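# Seat the middle power-strip plug, or remove it if faulty

## Task

Press the plug sitting in the power strip's centre socket until it is completely seated. If it will not go all the way home, treat that socket as broken: withdraw the plug and leave it unplugged. In either case the other plug must end up still fully inserted.

## Robot and tools

Robot: two arms, left_arm and right_arm, each carrying an identical right-handed five-finger hand (not mirror images, so every hand axis and number means the same on both). Cameras: cam_high (fixed, behind the arms) and cam_left_wrist, cam_right_wrist, each 672x504.

Frame: the scene frame has its origin at table-top height midway between the arms, +x out over the table, +z up, and left_arm on the +y side (not the image side). Bases sit at about left_arm (-0.096, +0.659, 0) and right_arm (-0.008, -0.548, 0) m. Each arm is steered by its hand point, a spot about 0.05 m in front of the palm: its +z runs along the straight fingers, +y out of the palm, +x across the palm away from the thumb. Straight fingertips reach 0.06 to 0.07 m past it along +z and lie 0.06 m behind it along -y. A wrist bracket on the little-finger side can snag things, and with the fingers level the wrist may hang low enough to touch the table first.

The 28-number row (used by execute_actions and move), all in [-1, 1]: positions 1-6 are left_arm dx, dy, dz, rx, ry, rz; 7-12 are the left hand's thumb_turn, thumb_bend, index, middle, ring, little; 13-14 are its force_limit and speed; 15-28 repeat the same layout for right_arm. The six pose numbers are offsets, not poses: they count from that arm's Hand target at the start of the action (or move), along scene-frame axes, with 1.0 meaning 0.6 m of travel or 180 degrees; rx, ry, rz form one rotation vector turned about the Hand target position. Sending zeros for all six re-requests the current Hand target. Finger numbers are absolute targets: -1 open/straight, +1 closed/curled; for thumb_turn -1 puts the thumb beside the palm and +1 in front of it. force_limit maps -1..+1 to roughly 0..10 N at the fingertip (0..15 N for both thumb motors); speed rises from near zero at -1 to full at +0.48 and above. No number means 'unchanged': to keep a hand as it is, resend the eight numbers last executed for it (or, if none yet, its hand_measured six plus hand_force_limit and hand_speed). Close slowly (speed about -0.94 or lower) for a gentle grip.

Tools:
- execute_actions(actions, cameras): actions is a list of actions, each a table of up to 15 rows, one per 1/30 s step; a short table repeats its last row. Every row counts from the action's start pose, not from the row before. An empty list returns state plus all camera images.
- move(target, speed, blend, stop_force, zero, blocking, cameras): target is one 28-number row or a list of up to 15 rows, every one an offset from the same starting Hand targets. speed is metres per second, 0.002 to 3.2 (default 0.25), turn rate capped at twice that in rad/s; one value or one per target. blend, in metres, rounds corners of a list. stop_force, in newtons 4 to 120, halts an arm's path when its wrist sensor feels that much push against its motion; zero (default true) rezeros first. blocking=false returns early but cannot be combined with stop_force. Total duration is capped at 10 s. The result adds a 'move:' line: done, off_target, moving, held or fault, plus limits=paced (pose clipped) or limits=held (steps withheld). An arm not named is done.
- wait(seconds 0 to 10), stop() to brake a running move, zoom_image(camera, region [x0,y0,x1,y1] pixels, at most 504 per side), show_instructions(), zero_wrist_force(arm), finished_scene(scene) to end the scene.

Result lines: end_effector_position (m), end_effector_quat_wxyz and velocities in the scene frame; Hand target (the base for the next offsets); joint positions and torques; hand_measured, hand_stopped_by (moving, target, force, stalled, fault) and hand_load_n, each six values in motor order; Wrist force and Wrist torque in the hand's own axes, plus a peak line. A force from a surface pushing back reads toward the arm. The hand point often rests a little short of Hand target; a further offset can close the gap.

Limits: orientation commands are clipped to within 32 degrees of the current orientation per step. Arm motion lags the command by roughly 0.09 to 0.22 s and fast moves overshoot. Keep arms away from each other; a clearance check may hold commands but does not always prevent collisions, and squeezing between arms can fail the scene.

Avoid: the arms are stiff, so aiming even slightly beyond a firm contact can trigger a fault stop. An outside force near 150 N or joint torque at its limit (wrist joints 51.3 N m) freezes that arm for 10 s. Approach the plug slowly, use stop_force for pressing, and to release a press command the target back behind the hand point, without stop_force. Avoid knocking the power strip or the other plug, dropping anything, or letting anything leave the table. Long pushes against unreachable poses heat motors (MOTOR HOT, then an over-temperature stop). The goal must hold after the robot lets go.

Each tool is called after ">>>" as name(argument=value, ...), one argument or row to a line, values as JSON.

Reference images:

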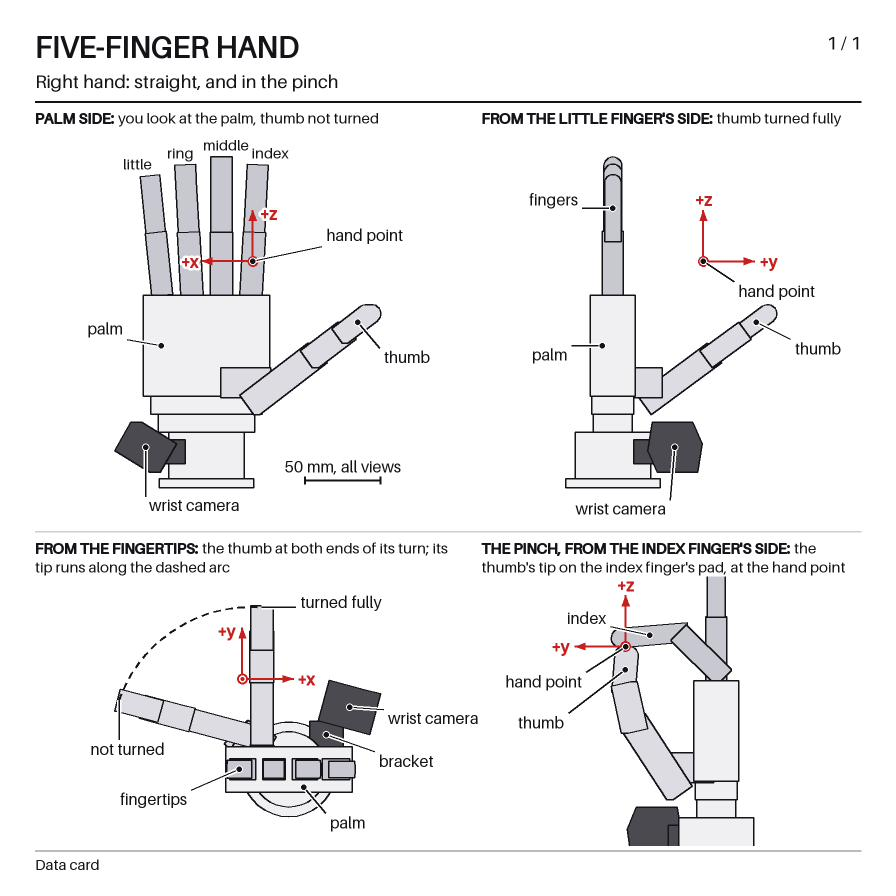

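## Session

>>> execute_actions(
  actions=[],
)

Scene clock: 0.00 s.
left_arm: end_effector_position=(+0.9155, +0.0424, +0.2515) hand_measured=(-1.000, -1.000, -1.000, -1.000, -1.000, -1.000) hand_load_n=(+0.0, +0.0, +0.0, +0.0, +0.0, +0.0) hand_stopped_by=(target, target, target, target, target, target) hand_force_limit=0.00 hand_speed=-0.80 end_effector_quat_wxyz=(+0.367, +0.573, +0.732, +0.031) | right_arm: end_effector_position=(+1.2898, -0.3795, +0.2084) hand_measured=(-1.000, -1.000, -1.000, -1.000, -1.000, -1.000) hand_load_n=(+0.0, +0.0, +0.0, +0.0, +0.0, +0.0) hand_stopped_by=(target, target, target, target, target, target) hand_force_limit=0.00 hand_speed=-0.80 end_effector_quat_wxyz=(+0.317, +0.378, +0.763, +0.418)
Joint positions: left_arm=[-0.737 -0.712 0.883 0.654 1.456 -0.946] | right_arm=[-0.125 -0.504 0.685 0.358 1.072 -0.468]
Joint velocities: within noise
Joint torques (N m): no reading
Wrist force (N): no reading
Wrist torque (N m): no reading
Wrist force, peak (N): no reading
Hand target: left_arm +0.9155, +0.0424, +0.2515; +0.367, +0.573, +0.732, +0.031 | right_arm +1.2898, -0.3795, +0.2084; +0.317, +0.378, +0.763, +0.418

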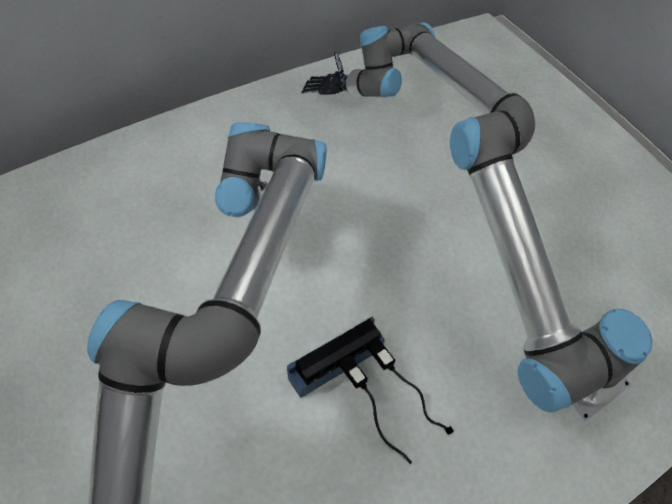

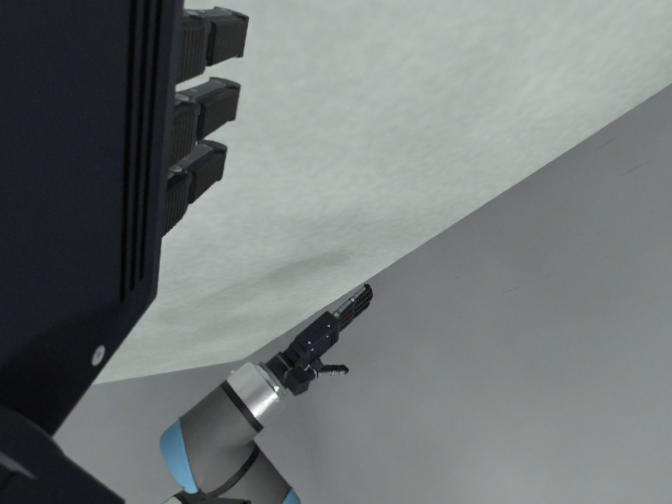

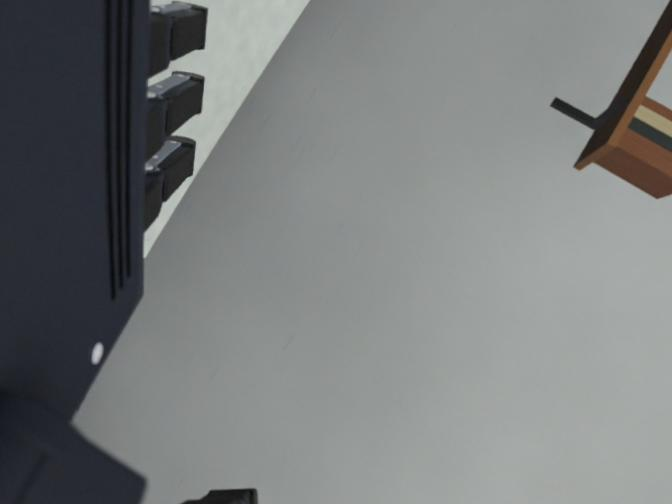

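>>> zoom_image(
  camera="cam_high",
  region=[270, 300, 470, 480],
)

>>> zoom_image(
  camera="cam_high",
  region=[280, 310, 410, 410],
)

Scaled by 2.520 from the camera's 672x504 image, which has a finer 960x720 frame.

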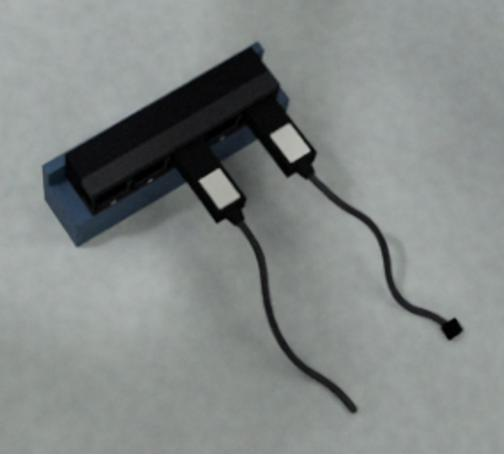

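Scaled by 3.877 from the camera's 672x504 image, which has a finer 960x720 frame.

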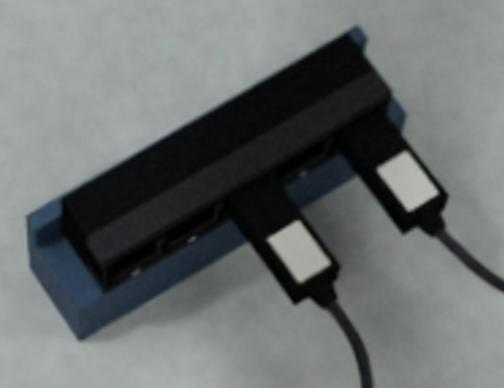

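>>> move(
  target=[-0.58, 0.18, 0.18, -0.093, 0.189, 0.153, -1,-1,-1,-1,-1,-1,0,-0.8, 0,0,0,0,0,0,-1,-1,-1,-1,-1,-1,0,-0.8],
  speed=0.5,
  cameras=["all"],
)

Scene clock: 106.30 s.
left_arm: end_effector_position=(+0.5675, +0.1504, +0.3595) hand_measured=(-1.000, -1.000, -1.000, -1.000, -1.000, -1.000) hand_load_n=(+0.0, +0.0, -0.5, +0.0, +0.0, +0.0) hand_stopped_by=(target, target, target, target, target, target) hand_force_limit=0.00 hand_speed=-0.80 end_effector_quat_wxyz=(+0.199, +0.312, +0.916, -0.155) | right_arm: end_effector_position=(+1.2898, -0.3795, +0.2084) hand_measured=(-1.000, -1.000, -1.000, -1.000, -1.000, -1.000) hand_load_n=(+0.0, +0.0, +0.0, +0.0, +0.0, +0.0) hand_stopped_by=(target, target, target, target, target, target) hand_force_limit=0.00 hand_speed=-0.80 end_effector_quat_wxyz=(+0.317, +0.378, +0.763, +0.418)
Joint positions: left_arm=[-0.927 -1.23 1.426 0.865 1.596 -1.86] | right_arm=[-0.125 -0.504 0.685 0.358 1.072 -0.468]
Joint torques (N m): left_arm=[-21.48 -79.12 -31.78 1.05 0.37 -3.21] | right_arm=[-1.37 -123.63 -39.45 0.27 -0.46 -0.01]
Wrist force (N): left_arm=[0.3 0.0 0.2] | right_arm=[-0.2 0.0 0.2]
Wrist torque (N m): left_arm=[0.17 0.01 0.02] | right_arm=[-0.02 0.02 -0.01]
Wrist force, peak (N): left_arm=[1.4 -1.0 -1.6] | right_arm=[0.0 0.4 -0.7]
Hand target: left_arm +0.5675, +0.1504, +0.3595; +0.199, +0.311, +0.916, -0.155 | right_arm +1.2898, -0.3795, +0.2084; +0.317, +0.378, +0.763, +0.418
Off the commanded pose: left_arm 0.000 m, 0 deg | right_arm 0.000 m, 0 deg.
move: done
camera_calibration:
cam_left_wrist: T_world_to_cam=[[0.40867, 0.842735, -0.35041, -0.220512], [0.650412, 0.000428436, 0.759582, -0.640472], [0.640276, -0.538328, -0.54795, 0.0335675], [0, 0, 0, 1]] pos_world=[0.485195, 0.204178, 0.427615]

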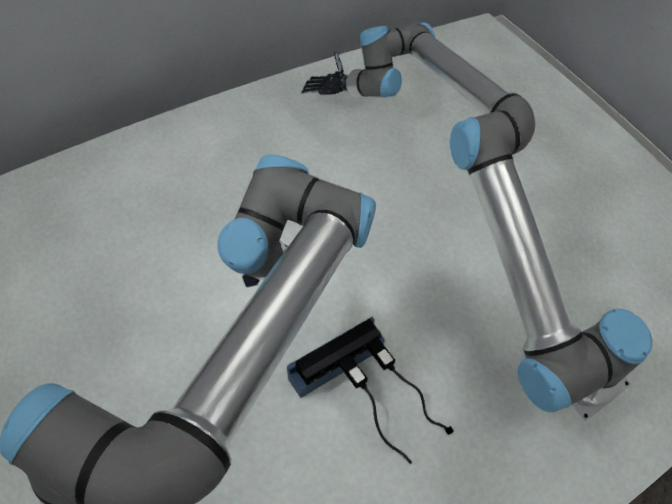

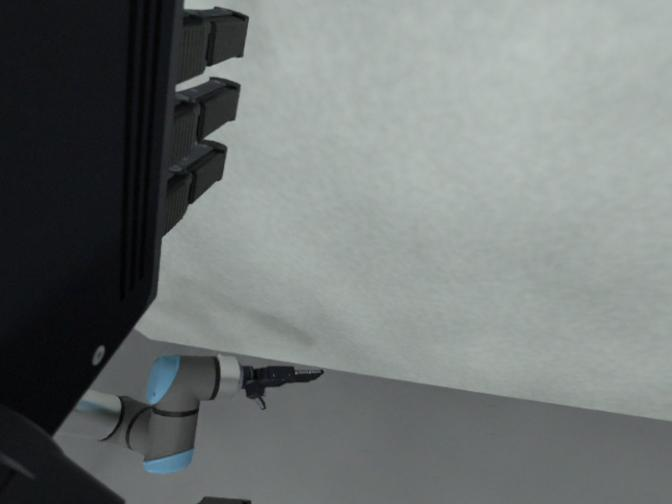

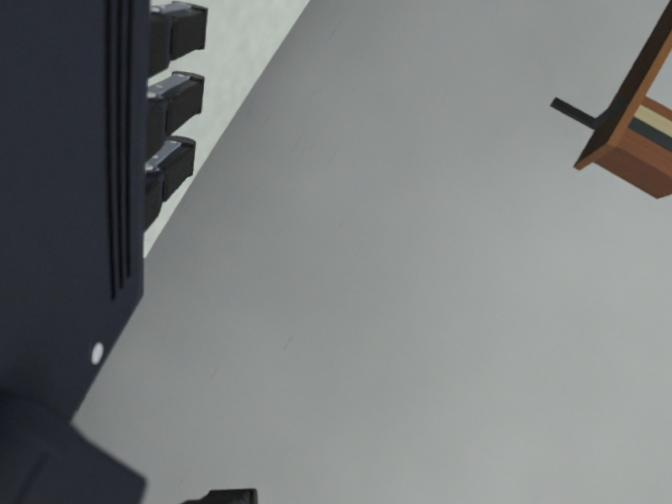

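>>> move(
  target=[-0.591, 0.0, -0.2, -0.093, 0.189, 0.153, -1,-1,-1,-1,-1,-1,0,-0.8, 0,0,0,0,0,0,-1,-1,-1,-1,-1,-1,0,-0.8],
  speed=0.4,
  cameras=["cam_high","cam_left_wrist"],
)

Scene clock: 114.93 s.
left_arm: end_effector_position=(+0.2129, +0.1504, +0.2395) hand_measured=(-1.000, -1.000, -1.000, -1.000, -1.000, -1.000) hand_load_n=(+0.0, +0.0, +0.0, +0.0, +0.0, +0.0) hand_stopped_by=(target, target, target, target, target, target) hand_force_limit=0.00 hand_speed=-0.80 end_effector_quat_wxyz=(-0.001, -0.001, +0.949, -0.316) | right_arm: end_effector_position=(+1.2898, -0.3795, +0.2084) hand_measured=(-1.000, -1.000, -1.000, -1.000, -1.000, -1.000) hand_load_n=(+0.0, +0.0, +0.0, +0.0, +0.0, +0.0) hand_stopped_by=(target, target, target, target, target, target) hand_force_limit=0.00 hand_speed=-0.80 end_effector_quat_wxyz=(+0.317, +0.378, +0.763, +0.418)
Joint positions: left_arm=[-1.315 -1.526 1.945 0.523 1.718 -2.948] | right_arm=[-0.125 -0.504 0.685 0.358 1.072 -0.468]
Joint torques (N m): left_arm=[-22.25 -53.67 -28.87 0.64 -2.5 -3.67] | right_arm=[-1.26 -123.71 -38.86 0.23 -0.35 -0.1]
Wrist force (N): left_arm=[0.7 0.0 -0.5] | right_arm=[-0.1 0.3 0.3]
Wrist torque (N m): left_arm=[0.25 -0.02 0.00] | right_arm=[0.02 0.00 0.01]
Wrist force, peak (N): left_arm=[2.4 0.7 -0.5] | right_arm=[-0.7 0.7 -0.2]
Hand target: left_arm +0.2129, +0.1504, +0.2395; -0.001, -0.001, +0.949, -0.316 | right_arm +1.2898, -0.3795, +0.2084; +0.317, +0.378, +0.763, +0.418
Off the commanded pose: left_arm 0.000 m, 0 deg | right_arm 0.000 m, 0 deg.
move: done
camera_calibration:
cam_left_wrist: T_world_to_cam=[[-0.296916, 0.719844, -0.627428, 0.117376], [0.822695, 0.526411, 0.214627, -0.303997], [0.484783, -0.452455, -0.748512, 0.263156], [0, 0, 0, 1]] pos_world=[0.157374, 0.194601, 0.335867]
Images, in order (width x height): cam_high 672x504, cam_left_wrist 672x504.

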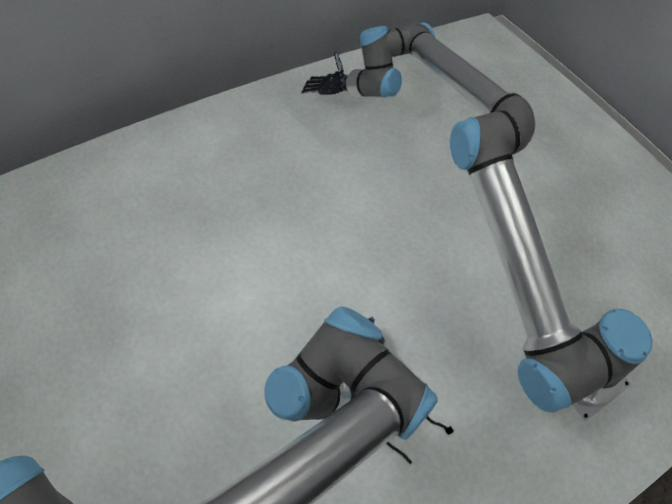

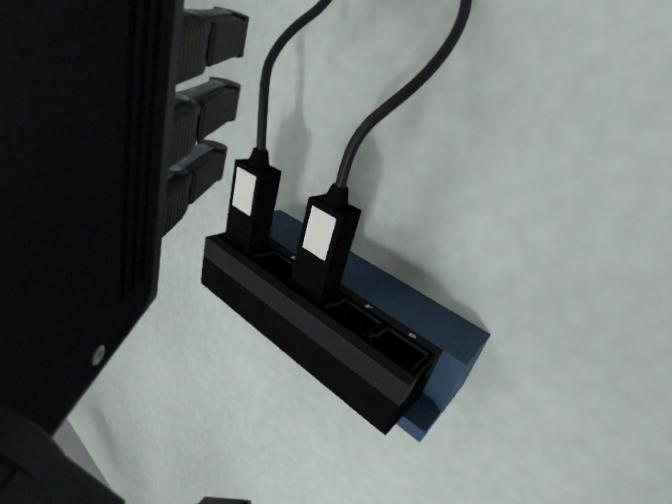

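>>> zoom_image(
  camera="cam_left_wrist",
  region=[190, 130, 500, 450],
)

Scaled by 1.575 from the camera's 672x504 image, which has a finer 960x720 frame.

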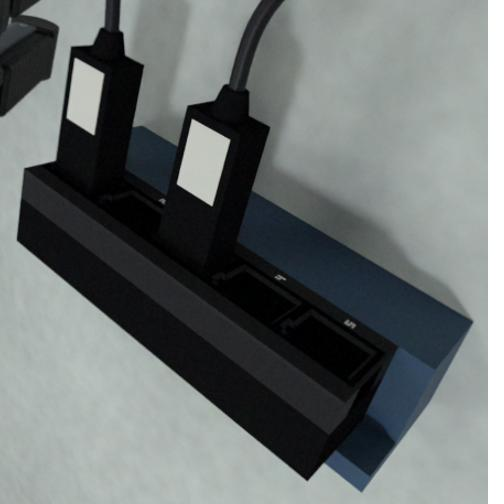

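>>> move(
  target=[0, -0.133, -0.05, 0,0,0, -1,-1,-1,-1,-1,-1,0,-0.8, 0,0,0,0,0,0,-1,-1,-1,-1,-1,-1,0,-0.8],
  speed=0.3,
  cameras=["cam_left_wrist"],
)

>>> zoom_image(
  camera="cam_left_wrist",
  region=[250, 150, 550, 450],
)

Scene clock: 141.70 s.
left_arm: end_effector_position=(+0.2129, +0.0707, +0.2096) hand_measured=(-1.000, -1.000, -1.000, -1.000, -1.000, -1.000) hand_load_n=(+0.0, -0.5, +0.0, +0.0, +0.0, +0.0) hand_stopped_by=(target, target, target, target, target, target) hand_force_limit=0.00 hand_speed=-0.80 end_effector_quat_wxyz=(-0.001, -0.001, +0.949, -0.316) | right_arm: end_effector_position=(+1.2898, -0.3795, +0.2084) hand_measured=(-1.000, -1.000, -1.000, -1.000, -1.000, -1.000) hand_load_n=(+0.0, +0.0, +0.0, +0.0, +0.0, +0.0) hand_stopped_by=(target, target, target, target, target, target) hand_force_limit=0.00 hand_speed=-0.80 end_effector_quat_wxyz=(+0.317, +0.378, +0.763, +0.418)
Joint positions: left_arm=[-1.352 -1.393 1.852 0.479 1.697 -2.978] | right_arm=[-0.125 -0.504 0.685 0.358 1.072 -0.468]
Joint torques (N m): left_arm=[-21.43 -35.42 -50.28 0.28 -2.61 -3.44] | right_arm=[-0.45 -123.76 -39.42 0.31 -0.05 -0.01]
Wrist force (N): left_arm=[0.9 -0.2 -0.7] | right_arm=[0.1 0.6 -0.2]
Wrist torque (N m): left_arm=[0.24 -0.04 -0.05] | right_arm=[0.11 0.00 0.03]
Wrist force, peak (N): left_arm=[0.4 0.5 -2.2] | right_arm=[-0.7 0.5 0.1]
Hand target: left_arm +0.2129, +0.0706, +0.2095; -0.001, -0.001, +0.949, -0.316 | right_arm +1.2898, -0.3795, +0.2084; +0.317, +0.378, +0.763, +0.418
Off the commanded pose: left_arm 0.000 m, 0 deg | right_arm 0.000 m, 0 deg.
move: done
camera_calibration:
cam_left_wrist: T_world_to_cam=[[-0.296976, 0.719805, -0.627444, 0.156007], [0.822672, 0.526465, 0.214581, -0.255614], [0.484784, -0.452455, -0.748511, 0.204715], [0, 0, 0, 1]] pos_world=[0.157375, 0.114902, 0.305967]
Images, in order (width x height): cam_left_wrist 672x504.

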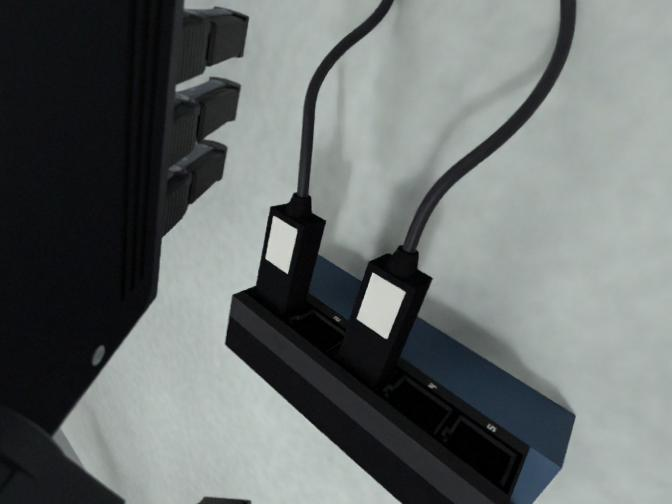

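Scaled by 1.680 from the camera's 672x504 image, which has a finer 960x720 frame.

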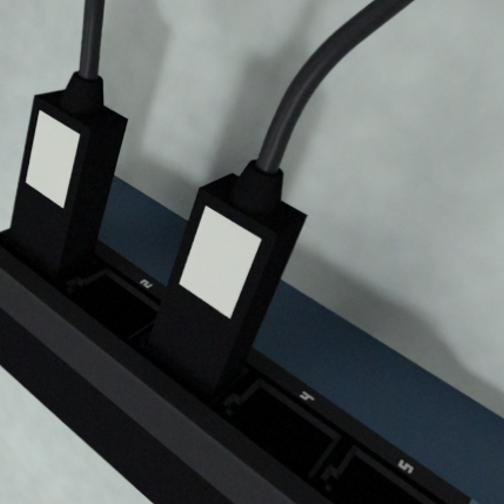

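>>> move(
  target=[0.162, 0, -0.0325, 0,0,0.032, 1,-1,-1,-1,-1,-1,0,0.3, 0,0,0,0,0,0,-1,-1,-1,-1,-1,-1,0,-0.8],
  speed=0.3,
  cameras=["cam_left_wrist"],
)

>>> zoom_image(
  camera="cam_left_wrist",
  region=[150, 100, 650, 504],
)

Scene clock: 250.27 s.
left_arm: end_effector_position=(+0.3100, +0.0706, +0.1900) hand_measured=(+1.000, -1.000, -1.000, -1.000, -1.000, -1.000) hand_load_n=(+0.0, +0.0, +0.0, +0.0, +0.0, +0.0) hand_stopped_by=(target, target, target, target, target, target) hand_force_limit=0.00 hand_speed=0.30 end_effector_quat_wxyz=(+0.015, -0.049, +0.948, -0.316) | right_arm: end_effector_position=(+1.2898, -0.3795, +0.2084) hand_measured=(-1.000, -1.000, -1.000, -1.000, -1.000, -1.000) hand_load_n=(+0.0, +0.0, +0.0, +0.0, +0.0, +0.0) hand_stopped_by=(target, target, target, target, target, target) hand_force_limit=0.00 hand_speed=-0.80 end_effector_quat_wxyz=(+0.317, +0.378, +0.763, +0.418)
Joint positions: left_arm=[-1.203 -1.297 1.77 0.471 1.725 -2.939] | right_arm=[-0.125 -0.504 0.685 0.358 1.072 -0.468]
Joint torques (N m): left_arm=[16.23 -38.84 -50.78 4.04 2.9 3.35] | right_arm=[-1.34 -123.35 -38.46 0.21 -0.02 0]
Wrist force (N): left_arm=[0.6 0.1 -1.1] | right_arm=[0.3 0.5 -0.3]
Wrist torque (N m): left_arm=[0.34 0.08 -0.21] | right_arm=[0.10 -0.04 0.04]
Wrist force, peak (N): left_arm=[2.2 -0.9 -0.7] | right_arm=[0.3 0.8 0.2]
Hand target: left_arm +0.3101, +0.0706, +0.1900; +0.015, -0.049, +0.948, -0.316 | right_arm +1.2898, -0.3795, +0.2084; +0.317, +0.378, +0.763, +0.418
Off the commanded pose: left_arm 0.000 m, 0 deg | right_arm 0.000 m, 0 deg.
move: done
camera_calibration:
cam_left_wrist: T_world_to_cam=[[-0.367716, 0.686357, -0.627454, 0.196943], [0.76568, 0.606376, 0.214577, -0.319222], [0.52775, -0.401525, -0.748504, 0.12598], [0, 0, 0, 1]] pos_world=[0.250355, 0.10898, 0.286367]
Images, in order (width x height): cam_left_wrist 672x504.

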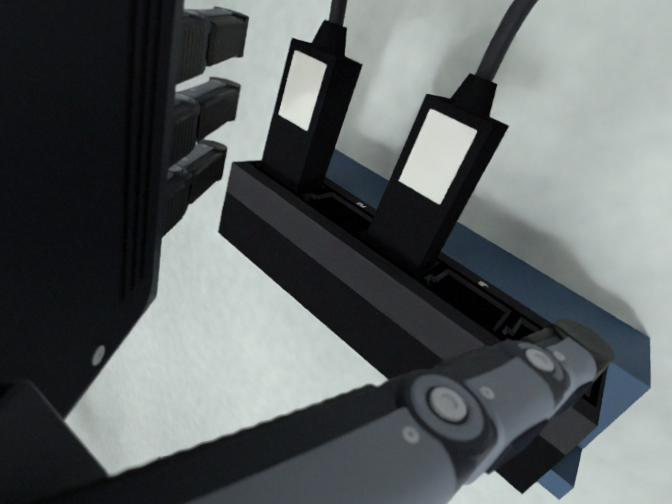

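Scaled by 1.008 from the camera's 672x504 image, which has a finer 960x720 frame.

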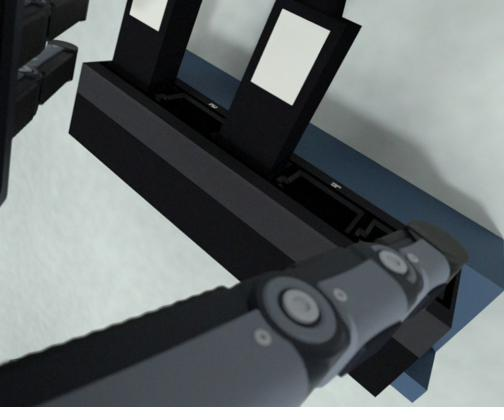

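>>> move(
  target=[-0.0065, 0, -0.164, 0,0,0, 1,-1,-1,-1,-1,-1,0,0.3, 0,0,0,0,0,0,-1,-1,-1,-1,-1,-1,0,-0.8],
  speed=0.15,
  stop_force=10,
  cameras=["cam_left_wrist"],
)

>>> zoom_image(
  camera="cam_left_wrist",
  region=[150, 0, 650, 404],
)

Scene clock: 272.43 s.
left_arm: end_effector_position=(+0.3062, +0.0706, +0.0916) hand_measured=(+1.000, -1.000, -1.000, -1.000, -1.000, -1.000) hand_load_n=(+0.0, +0.0, +0.0, +0.0, +0.0, +0.0) hand_stopped_by=(target, target, target, target, target, target) hand_force_limit=0.00 hand_speed=0.30 end_effector_quat_wxyz=(+0.015, -0.049, +0.948, -0.316) | right_arm: end_effector_position=(+1.2898, -0.3795, +0.2084) hand_measured=(-1.000, -1.000, -1.000, -1.000, -1.000, -1.000) hand_load_n=(+0.5, +0.0, +0.0, +0.0, +0.0, +0.0) hand_stopped_by=(target, target, target, target, target, target) hand_force_limit=0.00 hand_speed=-0.80 end_effector_quat_wxyz=(+0.317, +0.378, +0.763, +0.418)
Joint positions: left_arm=[-1.21 -1.213 1.856 0.301 1.721 -2.944] | right_arm=[-0.125 -0.504 0.685 0.358 1.072 -0.468]
Joint torques (N m): left_arm=[-20.94 -42.66 -23.33 0.34 -2.65 -3.51] | right_arm=[-0.47 -123.64 -38.89 -0.01 0.13 -0.05]
Wrist force (N): left_arm=[0.9 0.3 -1.1] | right_arm=[-0.4 0.1 -0.3]
Wrist torque (N m): left_arm=[0.34 0.03 0.05] | right_arm=[0.03 0.07 -0.01]
Wrist force, peak (N): left_arm=[0.9 -0.8 -1.9] | right_arm=[-0.6 0.6 -0.1]
Hand target: left_arm +0.3062, +0.0706, +0.0916; +0.015, -0.049, +0.948, -0.316 | right_arm +1.2898, -0.3795, +0.2084; +0.317, +0.378, +0.763, +0.418
Off the commanded pose: left_arm 0.000 m, 0 deg | right_arm 0.000 m, 0 deg.
move: done
camera_calibration:
cam_left_wrist: T_world_to_cam=[[-0.36778, 0.686364, -0.62741, 0.133811], [0.765634, 0.606424, 0.214601, -0.295197], [0.527771, -0.40144, -0.748534, 0.0543233], [0, 0, 0, 1]] pos_world=[0.246556, 0.108979, 0.187967]
Images, in order (width x height): cam_left_wrist 672x504.

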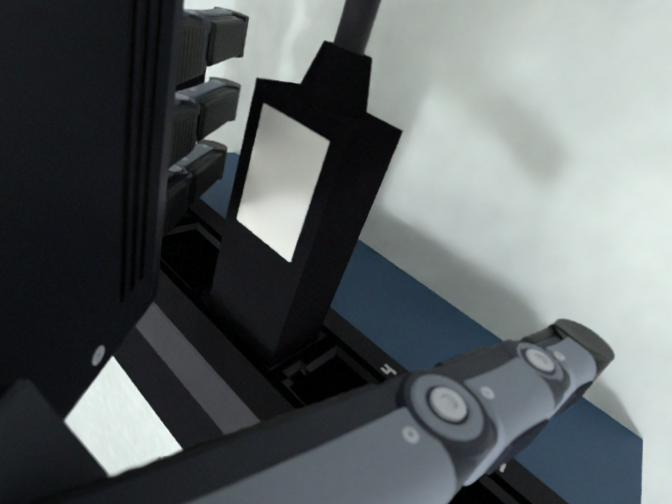

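Scaled by 1.008 from the camera's 672x504 image, which has a finer 960x720 frame.

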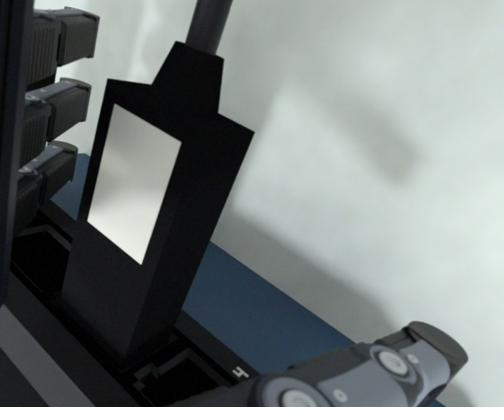

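>>> move(
  target=[0, 0, 0, 0,0,0, 1,0.5,-0.2,-0.2,-1,-1,-0.6,-0.7, 0,0,0,0,0,0,-1,-1,-1,-1,-1,-1,0,-0.8],
  cameras=["cam_left_wrist"],
)

>>> zoom_image(
  camera="cam_left_wrist",
  region=[150, 0, 650, 404],
)

Scene clock: 285.00 s.
left_arm: end_effector_position=(+0.3061, +0.0706, +0.0916) hand_measured=(+1.000, +0.052, -0.478, -0.450, -1.000, -1.000) hand_load_n=(+0.5, +4.5, +1.5, +3.0, +0.0, +0.0) hand_stopped_by=(target, force, force, force, target, target) hand_force_limit=-0.60 hand_speed=-0.70 end_effector_quat_wxyz=(+0.014, -0.049, +0.948, -0.316) | right_arm: end_effector_position=(+1.2898, -0.3795, +0.2084) hand_measured=(-1.000, -1.000, -1.000, -1.000, -1.000, -1.000) hand_load_n=(+0.0, +0.0, +0.0, +0.0, +0.0, +0.0) hand_stopped_by=(target, target, target, target, target, target) hand_force_limit=0.00 hand_speed=-0.80 end_effector_quat_wxyz=(+0.317, +0.378, +0.763, +0.418)
Joint positions: left_arm=[-1.21 -1.213 1.856 0.301 1.721 -2.944] | right_arm=[-0.125 -0.504 0.685 0.358 1.072 -0.468]
Joint torques (N m): left_arm=[0.15 -47.6 -23.56 4.89 -2 -3.29] | right_arm=[-0.13 -123.33 -38.19 -0.18 0.13 -0.04]
Wrist force (N): left_arm=[1.1 -0.5 1.7] | right_arm=[-0.3 -0.1 0.4]
Wrist torque (N m): left_arm=[0.45 -0.01 0.08] | right_arm=[-0.04 0.04 -0.02]
Wrist force, peak (N): left_arm=[1.9 -3.2 3.5] | right_arm=[-0.3 0.8 0.1]
Hand target: left_arm +0.3062, +0.0706, +0.0916; +0.015, -0.049, +0.948, -0.316 | right_arm +1.2898, -0.3795, +0.2084; +0.317, +0.378, +0.763, +0.418
Off the commanded pose: left_arm 0.000 m, 0 deg | right_arm 0.000 m, 0 deg.
move: done
camera_calibration:
cam_left_wrist: T_world_to_cam=[[-0.367752, 0.686386, -0.627402, 0.133764], [0.765648, 0.606399, 0.214623, -0.295125], [0.52777, -0.401441, -0.748534, 0.0543762], [0, 0, 0, 1]] pos_world=[0.246455, 0.108979, 0.187967]
Images, in order (width x height): cam_left_wrist 672x504.

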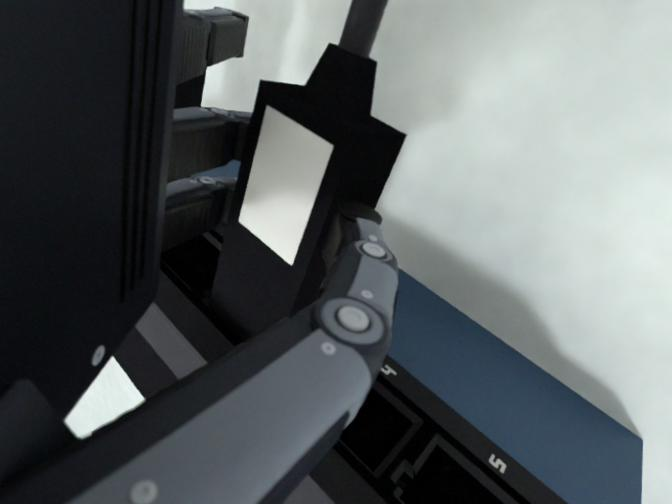

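Scaled by 1.008 from the camera's 672x504 image, which has a finer 960x720 frame.

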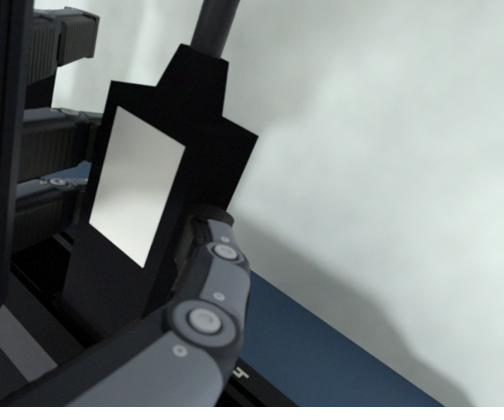

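>>> move(
  target=[0, 0, 0, 0,0,0, 1,0.6,0.0,0.0,-1,-1,0.5,-0.8, 0,0,0,0,0,0,-1,-1,-1,-1,-1,-1,0,-0.8],
)

Scene clock: 290.10 s.
left_arm: end_effector_position=(+0.3062, +0.0706, +0.0916) hand_measured=(+1.000, +0.058, -0.446, -0.418, -1.000, -1.000) hand_load_n=(+3.0, +11.5, +12.0, +10.5, +0.0, +0.0) hand_stopped_by=(target, force, force, force, target, target) hand_force_limit=0.50 hand_speed=-0.80 end_effector_quat_wxyz=(+0.015, -0.049, +0.948, -0.316) | right_arm: end_effector_position=(+1.2898, -0.3795, +0.2084) hand_measured=(-1.000, -1.000, -1.000, -1.000, -1.000, -1.000) hand_load_n=(+0.0, +0.0, +0.0, +0.5, +0.0, +0.0) hand_stopped_by=(target, target, target, target, target, target) hand_force_limit=0.00 hand_speed=-0.80 end_effector_quat_wxyz=(+0.317, +0.378, +0.763, +0.418)
Joint positions: left_arm=[-1.21 -1.213 1.856 0.3 1.721 -2.944] | right_arm=[-0.125 -0.504 0.685 0.358 1.072 -0.468]
Joint torques (N m): left_arm=[17.21 -54.07 -24.94 7.82 -1.52 -3.11] | right_arm=[-0.84 -122.81 -38.13 -0.14 0.3 -0.02]
Wrist force (N): left_arm=[2.2 -6.3 8.3] | right_arm=[0.1 0.1 -0.2]
Wrist torque (N m): left_arm=[0.43 0.19 0.20] | right_arm=[0.03 -0.01 0.01]
Wrist force, peak (N): left_arm=[1.5 -7.1 9.2] | right_arm=[-0.5 0.6 -0.4]
Hand target: left_arm +0.3062, +0.0706, +0.0916; +0.015, -0.049, +0.948, -0.316 | right_arm +1.2898, -0.3795, +0.2084; +0.317, +0.378, +0.763, +0.418
Off the commanded pose: left_arm 0.000 m, 0 deg | right_arm 0.000 m, 0 deg.
move: done

>>> move(
  target=[0.02, 0.002, 0, 0,0,0, 1,0.6,0.0,0.0,-1,-1,0.5,-0.8, 0,0,0,0,0,0,-1,-1,-1,-1,-1,-1,0,-0.8],
  speed=0.02,
  stop_force=35,
  cameras=["cam_left_wrist"],
)

>>> zoom_image(
  camera="cam_left_wrist",
  region=[150, 0, 650, 404],
)

Scene clock: 297.03 s.
left_arm: end_effector_position=(+0.3182, +0.0718, +0.0916) hand_measured=(+1.000, +0.058, -0.446, -0.418, -1.000, -1.000) hand_load_n=(-2.0, +11.0, +14.0, +12.5, +0.0, +0.0) hand_stopped_by=(target, force, force, force, target, target) hand_force_limit=0.50 hand_speed=-0.80 end_effector_quat_wxyz=(+0.015, -0.049, +0.948, -0.316) | right_arm: end_effector_position=(+1.2898, -0.3795, +0.2084) hand_measured=(-1.000, -1.000, -1.000, -1.000, -1.000, -1.000) hand_load_n=(+0.0, +0.0, +0.5, +0.0, +0.0, +0.0) hand_stopped_by=(target, target, target, target, target, target) hand_force_limit=0.00 hand_speed=-0.80 end_effector_quat_wxyz=(+0.317, +0.378, +0.763, +0.418)
Joint positions: left_arm=[-1.189 -1.204 1.842 0.307 1.733 -2.927] | right_arm=[-0.125 -0.504 0.685 0.358 1.072 -0.468]
Joint torques (N m): left_arm=[46.94 -45.98 -38.5 8.4 -7.23 3.61] | right_arm=[-0.3 -122.1 -38.19 -0.22 0.43 -0.1]
Wrist force (N): left_arm=[28.6 -13.8 14.6] | right_arm=[0.0 0.3 -0.1]
Wrist torque (N m): left_arm=[0.58 0.69 0.52] | right_arm=[0.04 0.00 0.02]
Wrist force, peak (N): left_arm=[29.2 -13.5 14.8] | right_arm=[-0.9 -0.4 0.0]
Hand target: left_arm +0.3182, +0.0718, +0.0916; +0.015, -0.049, +0.948, -0.316 | right_arm +1.2898, -0.3795, +0.2084; +0.317, +0.378, +0.763, +0.418
Off the commanded pose: left_arm 0.000 m, 0 deg | right_arm 0.000 m, 0 deg.
move: done
camera_calibration:
cam_left_wrist: T_world_to_cam=[[-0.36778, 0.686364, -0.62741, 0.137401], [0.765634, 0.606424, 0.214601, -0.305112], [0.527771, -0.40144, -0.748534, 0.0484718], [0, 0, 0, 1]] pos_world=[0.258556, 0.110179, 0.187967]
Images, in order (width x height): cam_left_wrist 672x504.

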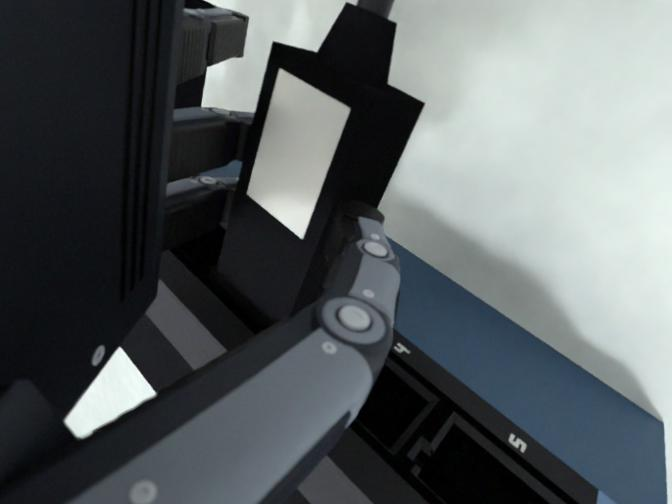

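Scaled by 1.008 from the camera's 672x504 image, which has a finer 960x720 frame.

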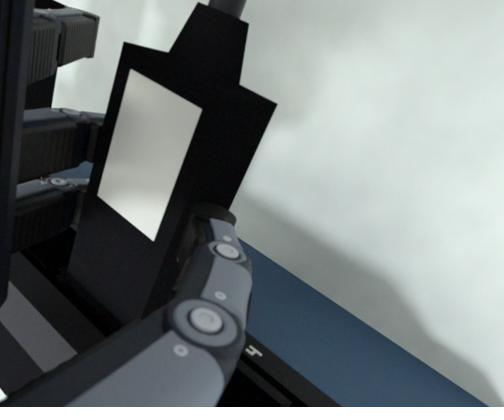

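>>> wait(
  seconds=0.1,
  cameras=["cam_left_wrist"],
)

Scene clock: 461.27 s.
left_arm: end_effector_position=(+0.3182, +0.0718, +0.0916) hand_measured=(+1.000, +0.058, -0.446, -0.418, -1.000, -1.000) hand_load_n=(-2.0, +11.0, +14.5, +13.0, +0.0, +0.0) hand_stopped_by=(target, force, force, force, target, target) hand_force_limit=0.50 hand_speed=-0.80 end_effector_quat_wxyz=(+0.015, -0.049, +0.948, -0.316) | right_arm: end_effector_position=(+1.2898, -0.3795, +0.2084) hand_measured=(-1.000, -1.000, -1.000, -1.000, -1.000, -1.000) hand_load_n=(+0.0, +0.0, +0.0, +0.0, +0.0, +0.0) hand_stopped_by=(target, target, target, target, target, target) hand_force_limit=0.00 hand_speed=-0.80 end_effector_quat_wxyz=(+0.317, +0.378, +0.763, +0.418)
Joint positions: left_arm=[-1.189 -1.204 1.842 0.307 1.733 -2.927] | right_arm=[-0.125 -0.504 0.685 0.358 1.072 -0.468]
Joint torques (N m): left_arm=[42.56 -45.49 -38.02 8.66 -7.73 3.89] | right_arm=[-0.65 -123.13 -37.84 -0.37 0.4 -0.03]
Wrist force (N): left_arm=[29.2 -13.2 15.0] | right_arm=[-0.3 0.2 0.1]
Wrist torque (N m): left_arm=[0.64 0.62 0.57] | right_arm=[0.02 0.04 0.00]
Wrist force, peak (N): left_arm=[29.3 -13.9 14.8] | right_arm=[-0.4 0.8 0.3]
Hand target: left_arm +0.3182, +0.0718, +0.0916; +0.015, -0.049, +0.948, -0.316 | right_arm +1.2898, -0.3795, +0.2084; +0.317, +0.378, +0.763, +0.418
Off the commanded pose: left_arm 0.000 m, 0 deg | right_arm 0.000 m, 0 deg.
wait: 0.10 s; at rest from the start
camera_calibration:
cam_left_wrist: T_world_to_cam=[[-0.36778, 0.686364, -0.62741, 0.137401], [0.765634, 0.606424, 0.214601, -0.305112], [0.527771, -0.40144, -0.748534, 0.0484718], [0, 0, 0, 1]] pos_world=[0.258556, 0.110179, 0.187967]
Images, in order (width x height): cam_left_wrist 672x504.

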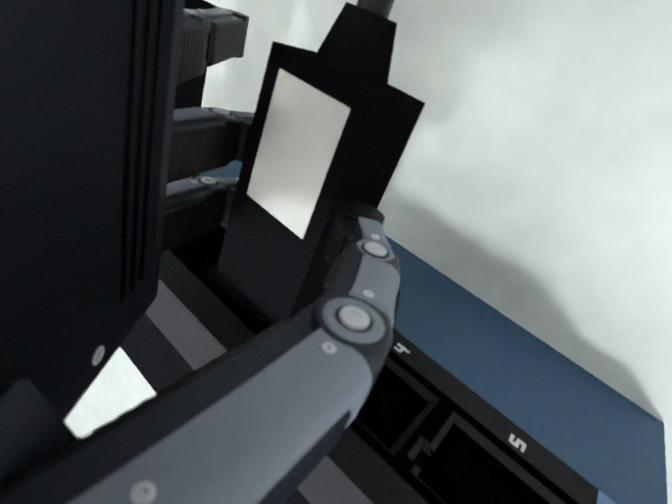

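>>> move(
  target=[
    [0,0,0,0,0,0,1,-1,-1,-1,-1,-1,0.5,0.2,0,0,0,0,0,0,-1,-1,-1,-1,-1,-1,0,-0.8],
    [0,0,0.27,0,0,0,1,-1,-1,-1,-1,-1,0.5,0.2,0,0,0,0,0,0,-1,-1,-1,-1,-1,-1,0,-0.8],
    [-0.1,-0.03,0.3,0.1924,-0.1572,-0.2026,1,-1,-1,-1,-1,-1,0.5,0.2,0,0,0,0,0,0,-1,-1,-1,-1,-1,-1,0,-0.8],
    [-0.21,-0.06,0.29,0.3848,-0.3144,-0.4052,-1,-1,-1,-1,-1,-1,0.5,0.2,0,0,0,0,0,0,-1,-1,-1,-1,-1,-1,0,-0.8],
  ],
  speed=0.35,
  cameras=["cam_high","cam_left_wrist"],
)

Scene clock: 551.27 s.
left_arm: end_effector_position=(+0.1922, +0.0358, +0.2656) hand_measured=(-1.000, -1.000, -1.000, -1.000, -1.000, -1.000) hand_load_n=(-0.5, +0.0, +0.0, +0.0, +0.0, +0.0) hand_stopped_by=(target, target, target, target, target, target) hand_force_limit=0.50 hand_speed=0.20 end_effector_quat_wxyz=(+0.257, +0.618, +0.687, +0.284) | right_arm: end_effector_position=(+1.2898, -0.3795, +0.2084) hand_measured=(-1.000, -1.000, -1.000, -1.000, -1.000, -1.000) hand_load_n=(+0.0, +0.0, +0.0, +0.0, +0.0, +0.0) hand_stopped_by=(target, target, target, target, target, target) hand_force_limit=0.00 hand_speed=-0.80 end_effector_quat_wxyz=(+0.317, +0.378, +0.763, +0.418)
Joint positions: left_arm=[-1.757 -1.128 1.802 1.184 0.829 -1.985] | right_arm=[-0.125 -0.504 0.685 0.358 1.072 -0.468]
Joint torques (N m): left_arm=[-19.7 -45.27 -20.19 2.41 -4.23 3.56] | right_arm=[-0.83 -122.85 -37.71 -0.51 0.86 0.12]
Wrist force (N): left_arm=[0.8 -1.0 1.0] | right_arm=[-0.2 0.2 -0.3]
Wrist torque (N m): left_arm=[-0.20 -0.08 0.09] | right_arm=[0.05 0.03 0.00]
Wrist force, peak (N): left_arm=[29.2 -13.8 15.1] | right_arm=[-0.4 0.8 0.3]
Hand target: left_arm +0.1922, +0.0358, +0.2656; +0.257, +0.618, +0.687, +0.284 | right_arm +1.2898, -0.3795, +0.2084; +0.317, +0.378, +0.763, +0.418
Off the commanded pose: left_arm 0.000 m, 0 deg | right_arm 0.000 m, 0 deg.
move: done
camera_calibration:
cam_left_wrist: T_world_to_cam=[[0.689597, 0.368164, 0.623628, -0.299198], [-0.0547215, -0.832182, 0.551796, -0.104461], [0.722123, -0.414642, -0.553724, 0.142153], [0, 0, 0, 1]] pos_world=[0.0979576, 0.082166, 0.322943]
Images, in order (width x height): cam_high 672x504, cam_left_wrist 672x504.

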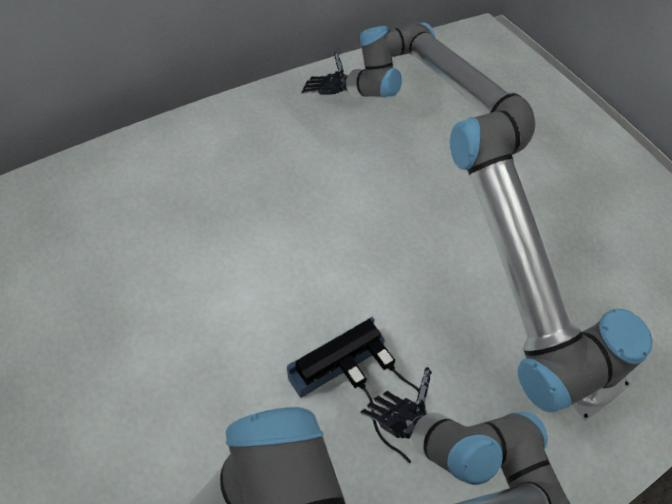

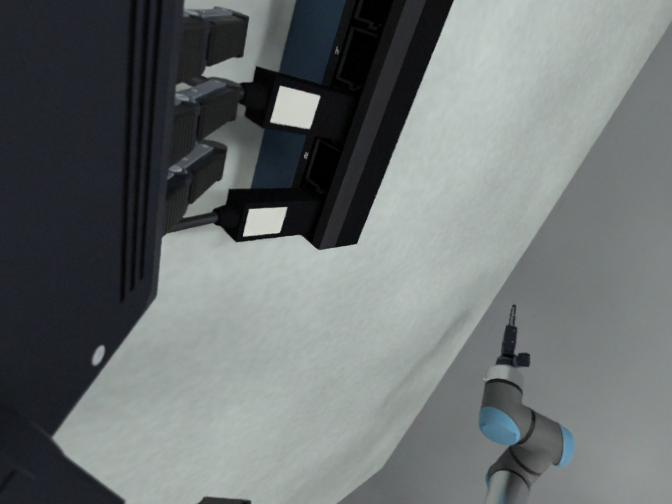

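>>> zoom_image(
  camera="cam_left_wrist",
  region=[170, 0, 470, 270],
)

>>> zoom_image(
  camera="cam_high",
  region=[280, 310, 450, 450],
)

Scaled by 1.680 from the camera's 672x504 image, which has a finer 960x720 frame.

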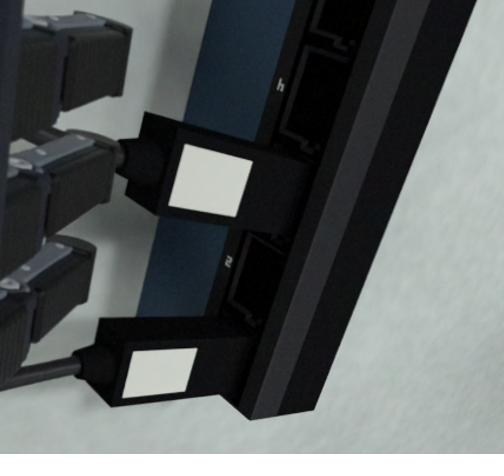

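Scaled by 2.965 from the camera's 672x504 image, which has a finer 960x720 frame.

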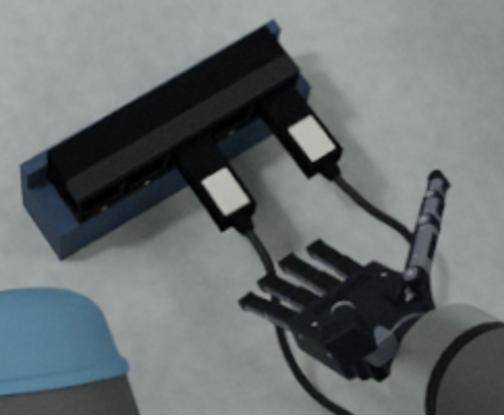

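>>> move(
  target=[0.071,-0.013,-0.051,0,0,0.0433,-1,-1,-1,-1,-1,-1,0.5,0.2,0,0,0,0,0,0,-1,-1,-1,-1,-1,-1,0,-0.8],
  speed=0.3,
  cameras=["cam_high","cam_left_wrist"],
)

>>> zoom_image(
  camera="cam_left_wrist",
  region=[100, 0, 500, 300],
)

>>> zoom_image(
  camera="cam_high",
  region=[280, 310, 450, 450],
)

Scene clock: 567.63 s.
left_arm: end_effector_position=(+0.2347, +0.0281, +0.2351) hand_measured=(-1.000, -1.000, -1.000, -1.000, -1.000, -1.000) hand_load_n=(-0.5, +0.0, +0.0, +0.0, +0.0, +0.0) hand_stopped_by=(target, target, target, target, target, target) hand_force_limit=0.50 hand_speed=0.20 end_effector_quat_wxyz=(+0.237, +0.570, +0.727, +0.301) | right_arm: end_effector_position=(+1.2898, -0.3795, +0.2084) hand_measured=(-1.000, -1.000, -1.000, -1.000, -1.000, -1.000) hand_load_n=(+0.0, +0.0, +0.0, +0.0, +0.0, +0.0) hand_stopped_by=(target, target, target, target, target, target) hand_force_limit=0.00 hand_speed=-0.80 end_effector_quat_wxyz=(+0.317, +0.378, +0.763, +0.418)
Joint positions: left_arm=[-1.677 -1.033 1.726 1.213 0.846 -2.056] | right_arm=[-0.125 -0.504 0.685 0.358 1.072 -0.468]
Joint torques (N m): left_arm=[18.68 -54.46 -42.11 6.45 1.04 -3.6] | right_arm=[-0.83 -124.64 -37.58 -0.67 0.89 0.08]
Wrist force (N): left_arm=[0.1 -1.1 1.1] | right_arm=[-0.2 0.0 0.1]
Wrist torque (N m): left_arm=[-0.27 0.09 0.34] | right_arm=[-0.01 0.03 0.00]
Wrist force, peak (N): left_arm=[-0.1 -1.2 2.1] | right_arm=[-0.4 0.9 0.3]
Hand target: left_arm +0.2348, +0.0280, +0.2350; +0.237, +0.570, +0.727, +0.301 | right_arm +1.2898, -0.3795, +0.2084; +0.317, +0.378, +0.763, +0.418
Off the commanded pose: left_arm 0.000 m, 0 deg | right_arm 0.000 m, 0 deg.
move: done
camera_calibration:
cam_left_wrist: T_world_to_cam=[[0.633431, 0.458168, 0.623576, -0.295884], [0.0584803, -0.831903, 0.55183, -0.118405], [0.771586, -0.31308, -0.553747, 0.0769257], [0, 0, 0, 1]] pos_world=[0.134992, 0.0611473, 0.292443]
Images, in order (width x height): cam_high 672x504, cam_left_wrist 672x504.

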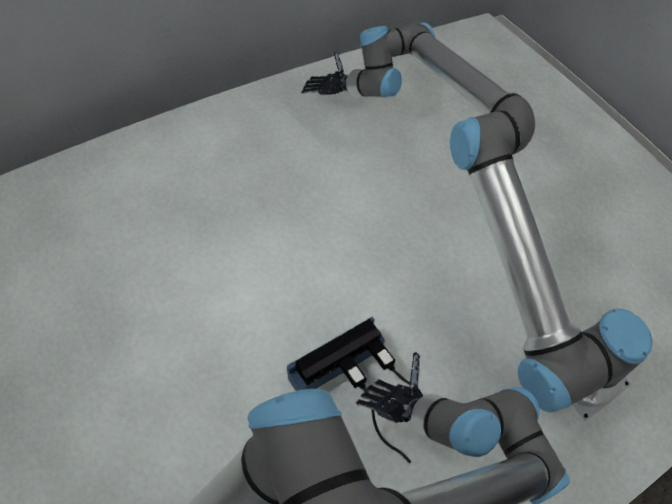

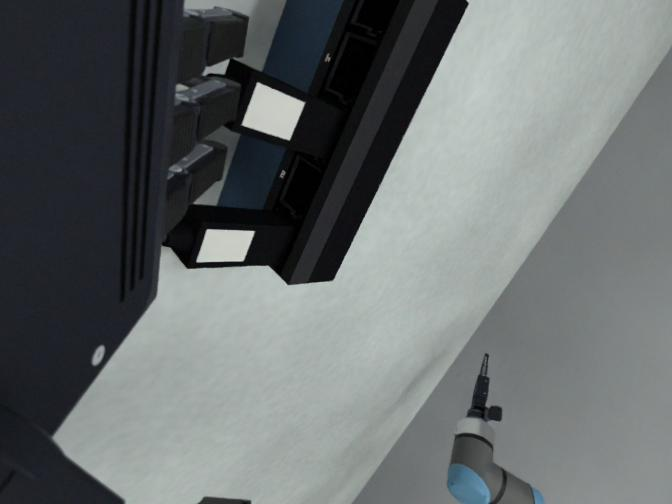

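Scaled by 1.260 from the camera's 672x504 image, which has a finer 960x720 frame.

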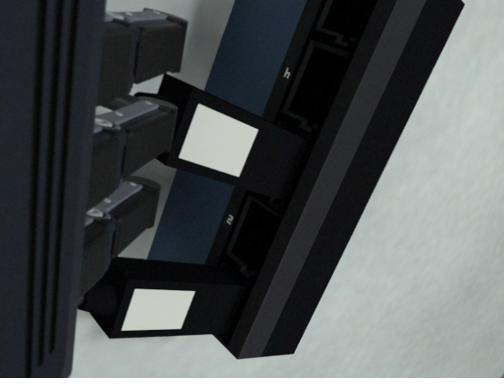

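Scaled by 2.965 from the camera's 672x504 image, which has a finer 960x720 frame.

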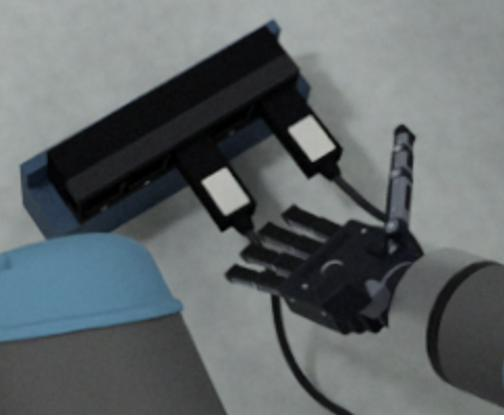

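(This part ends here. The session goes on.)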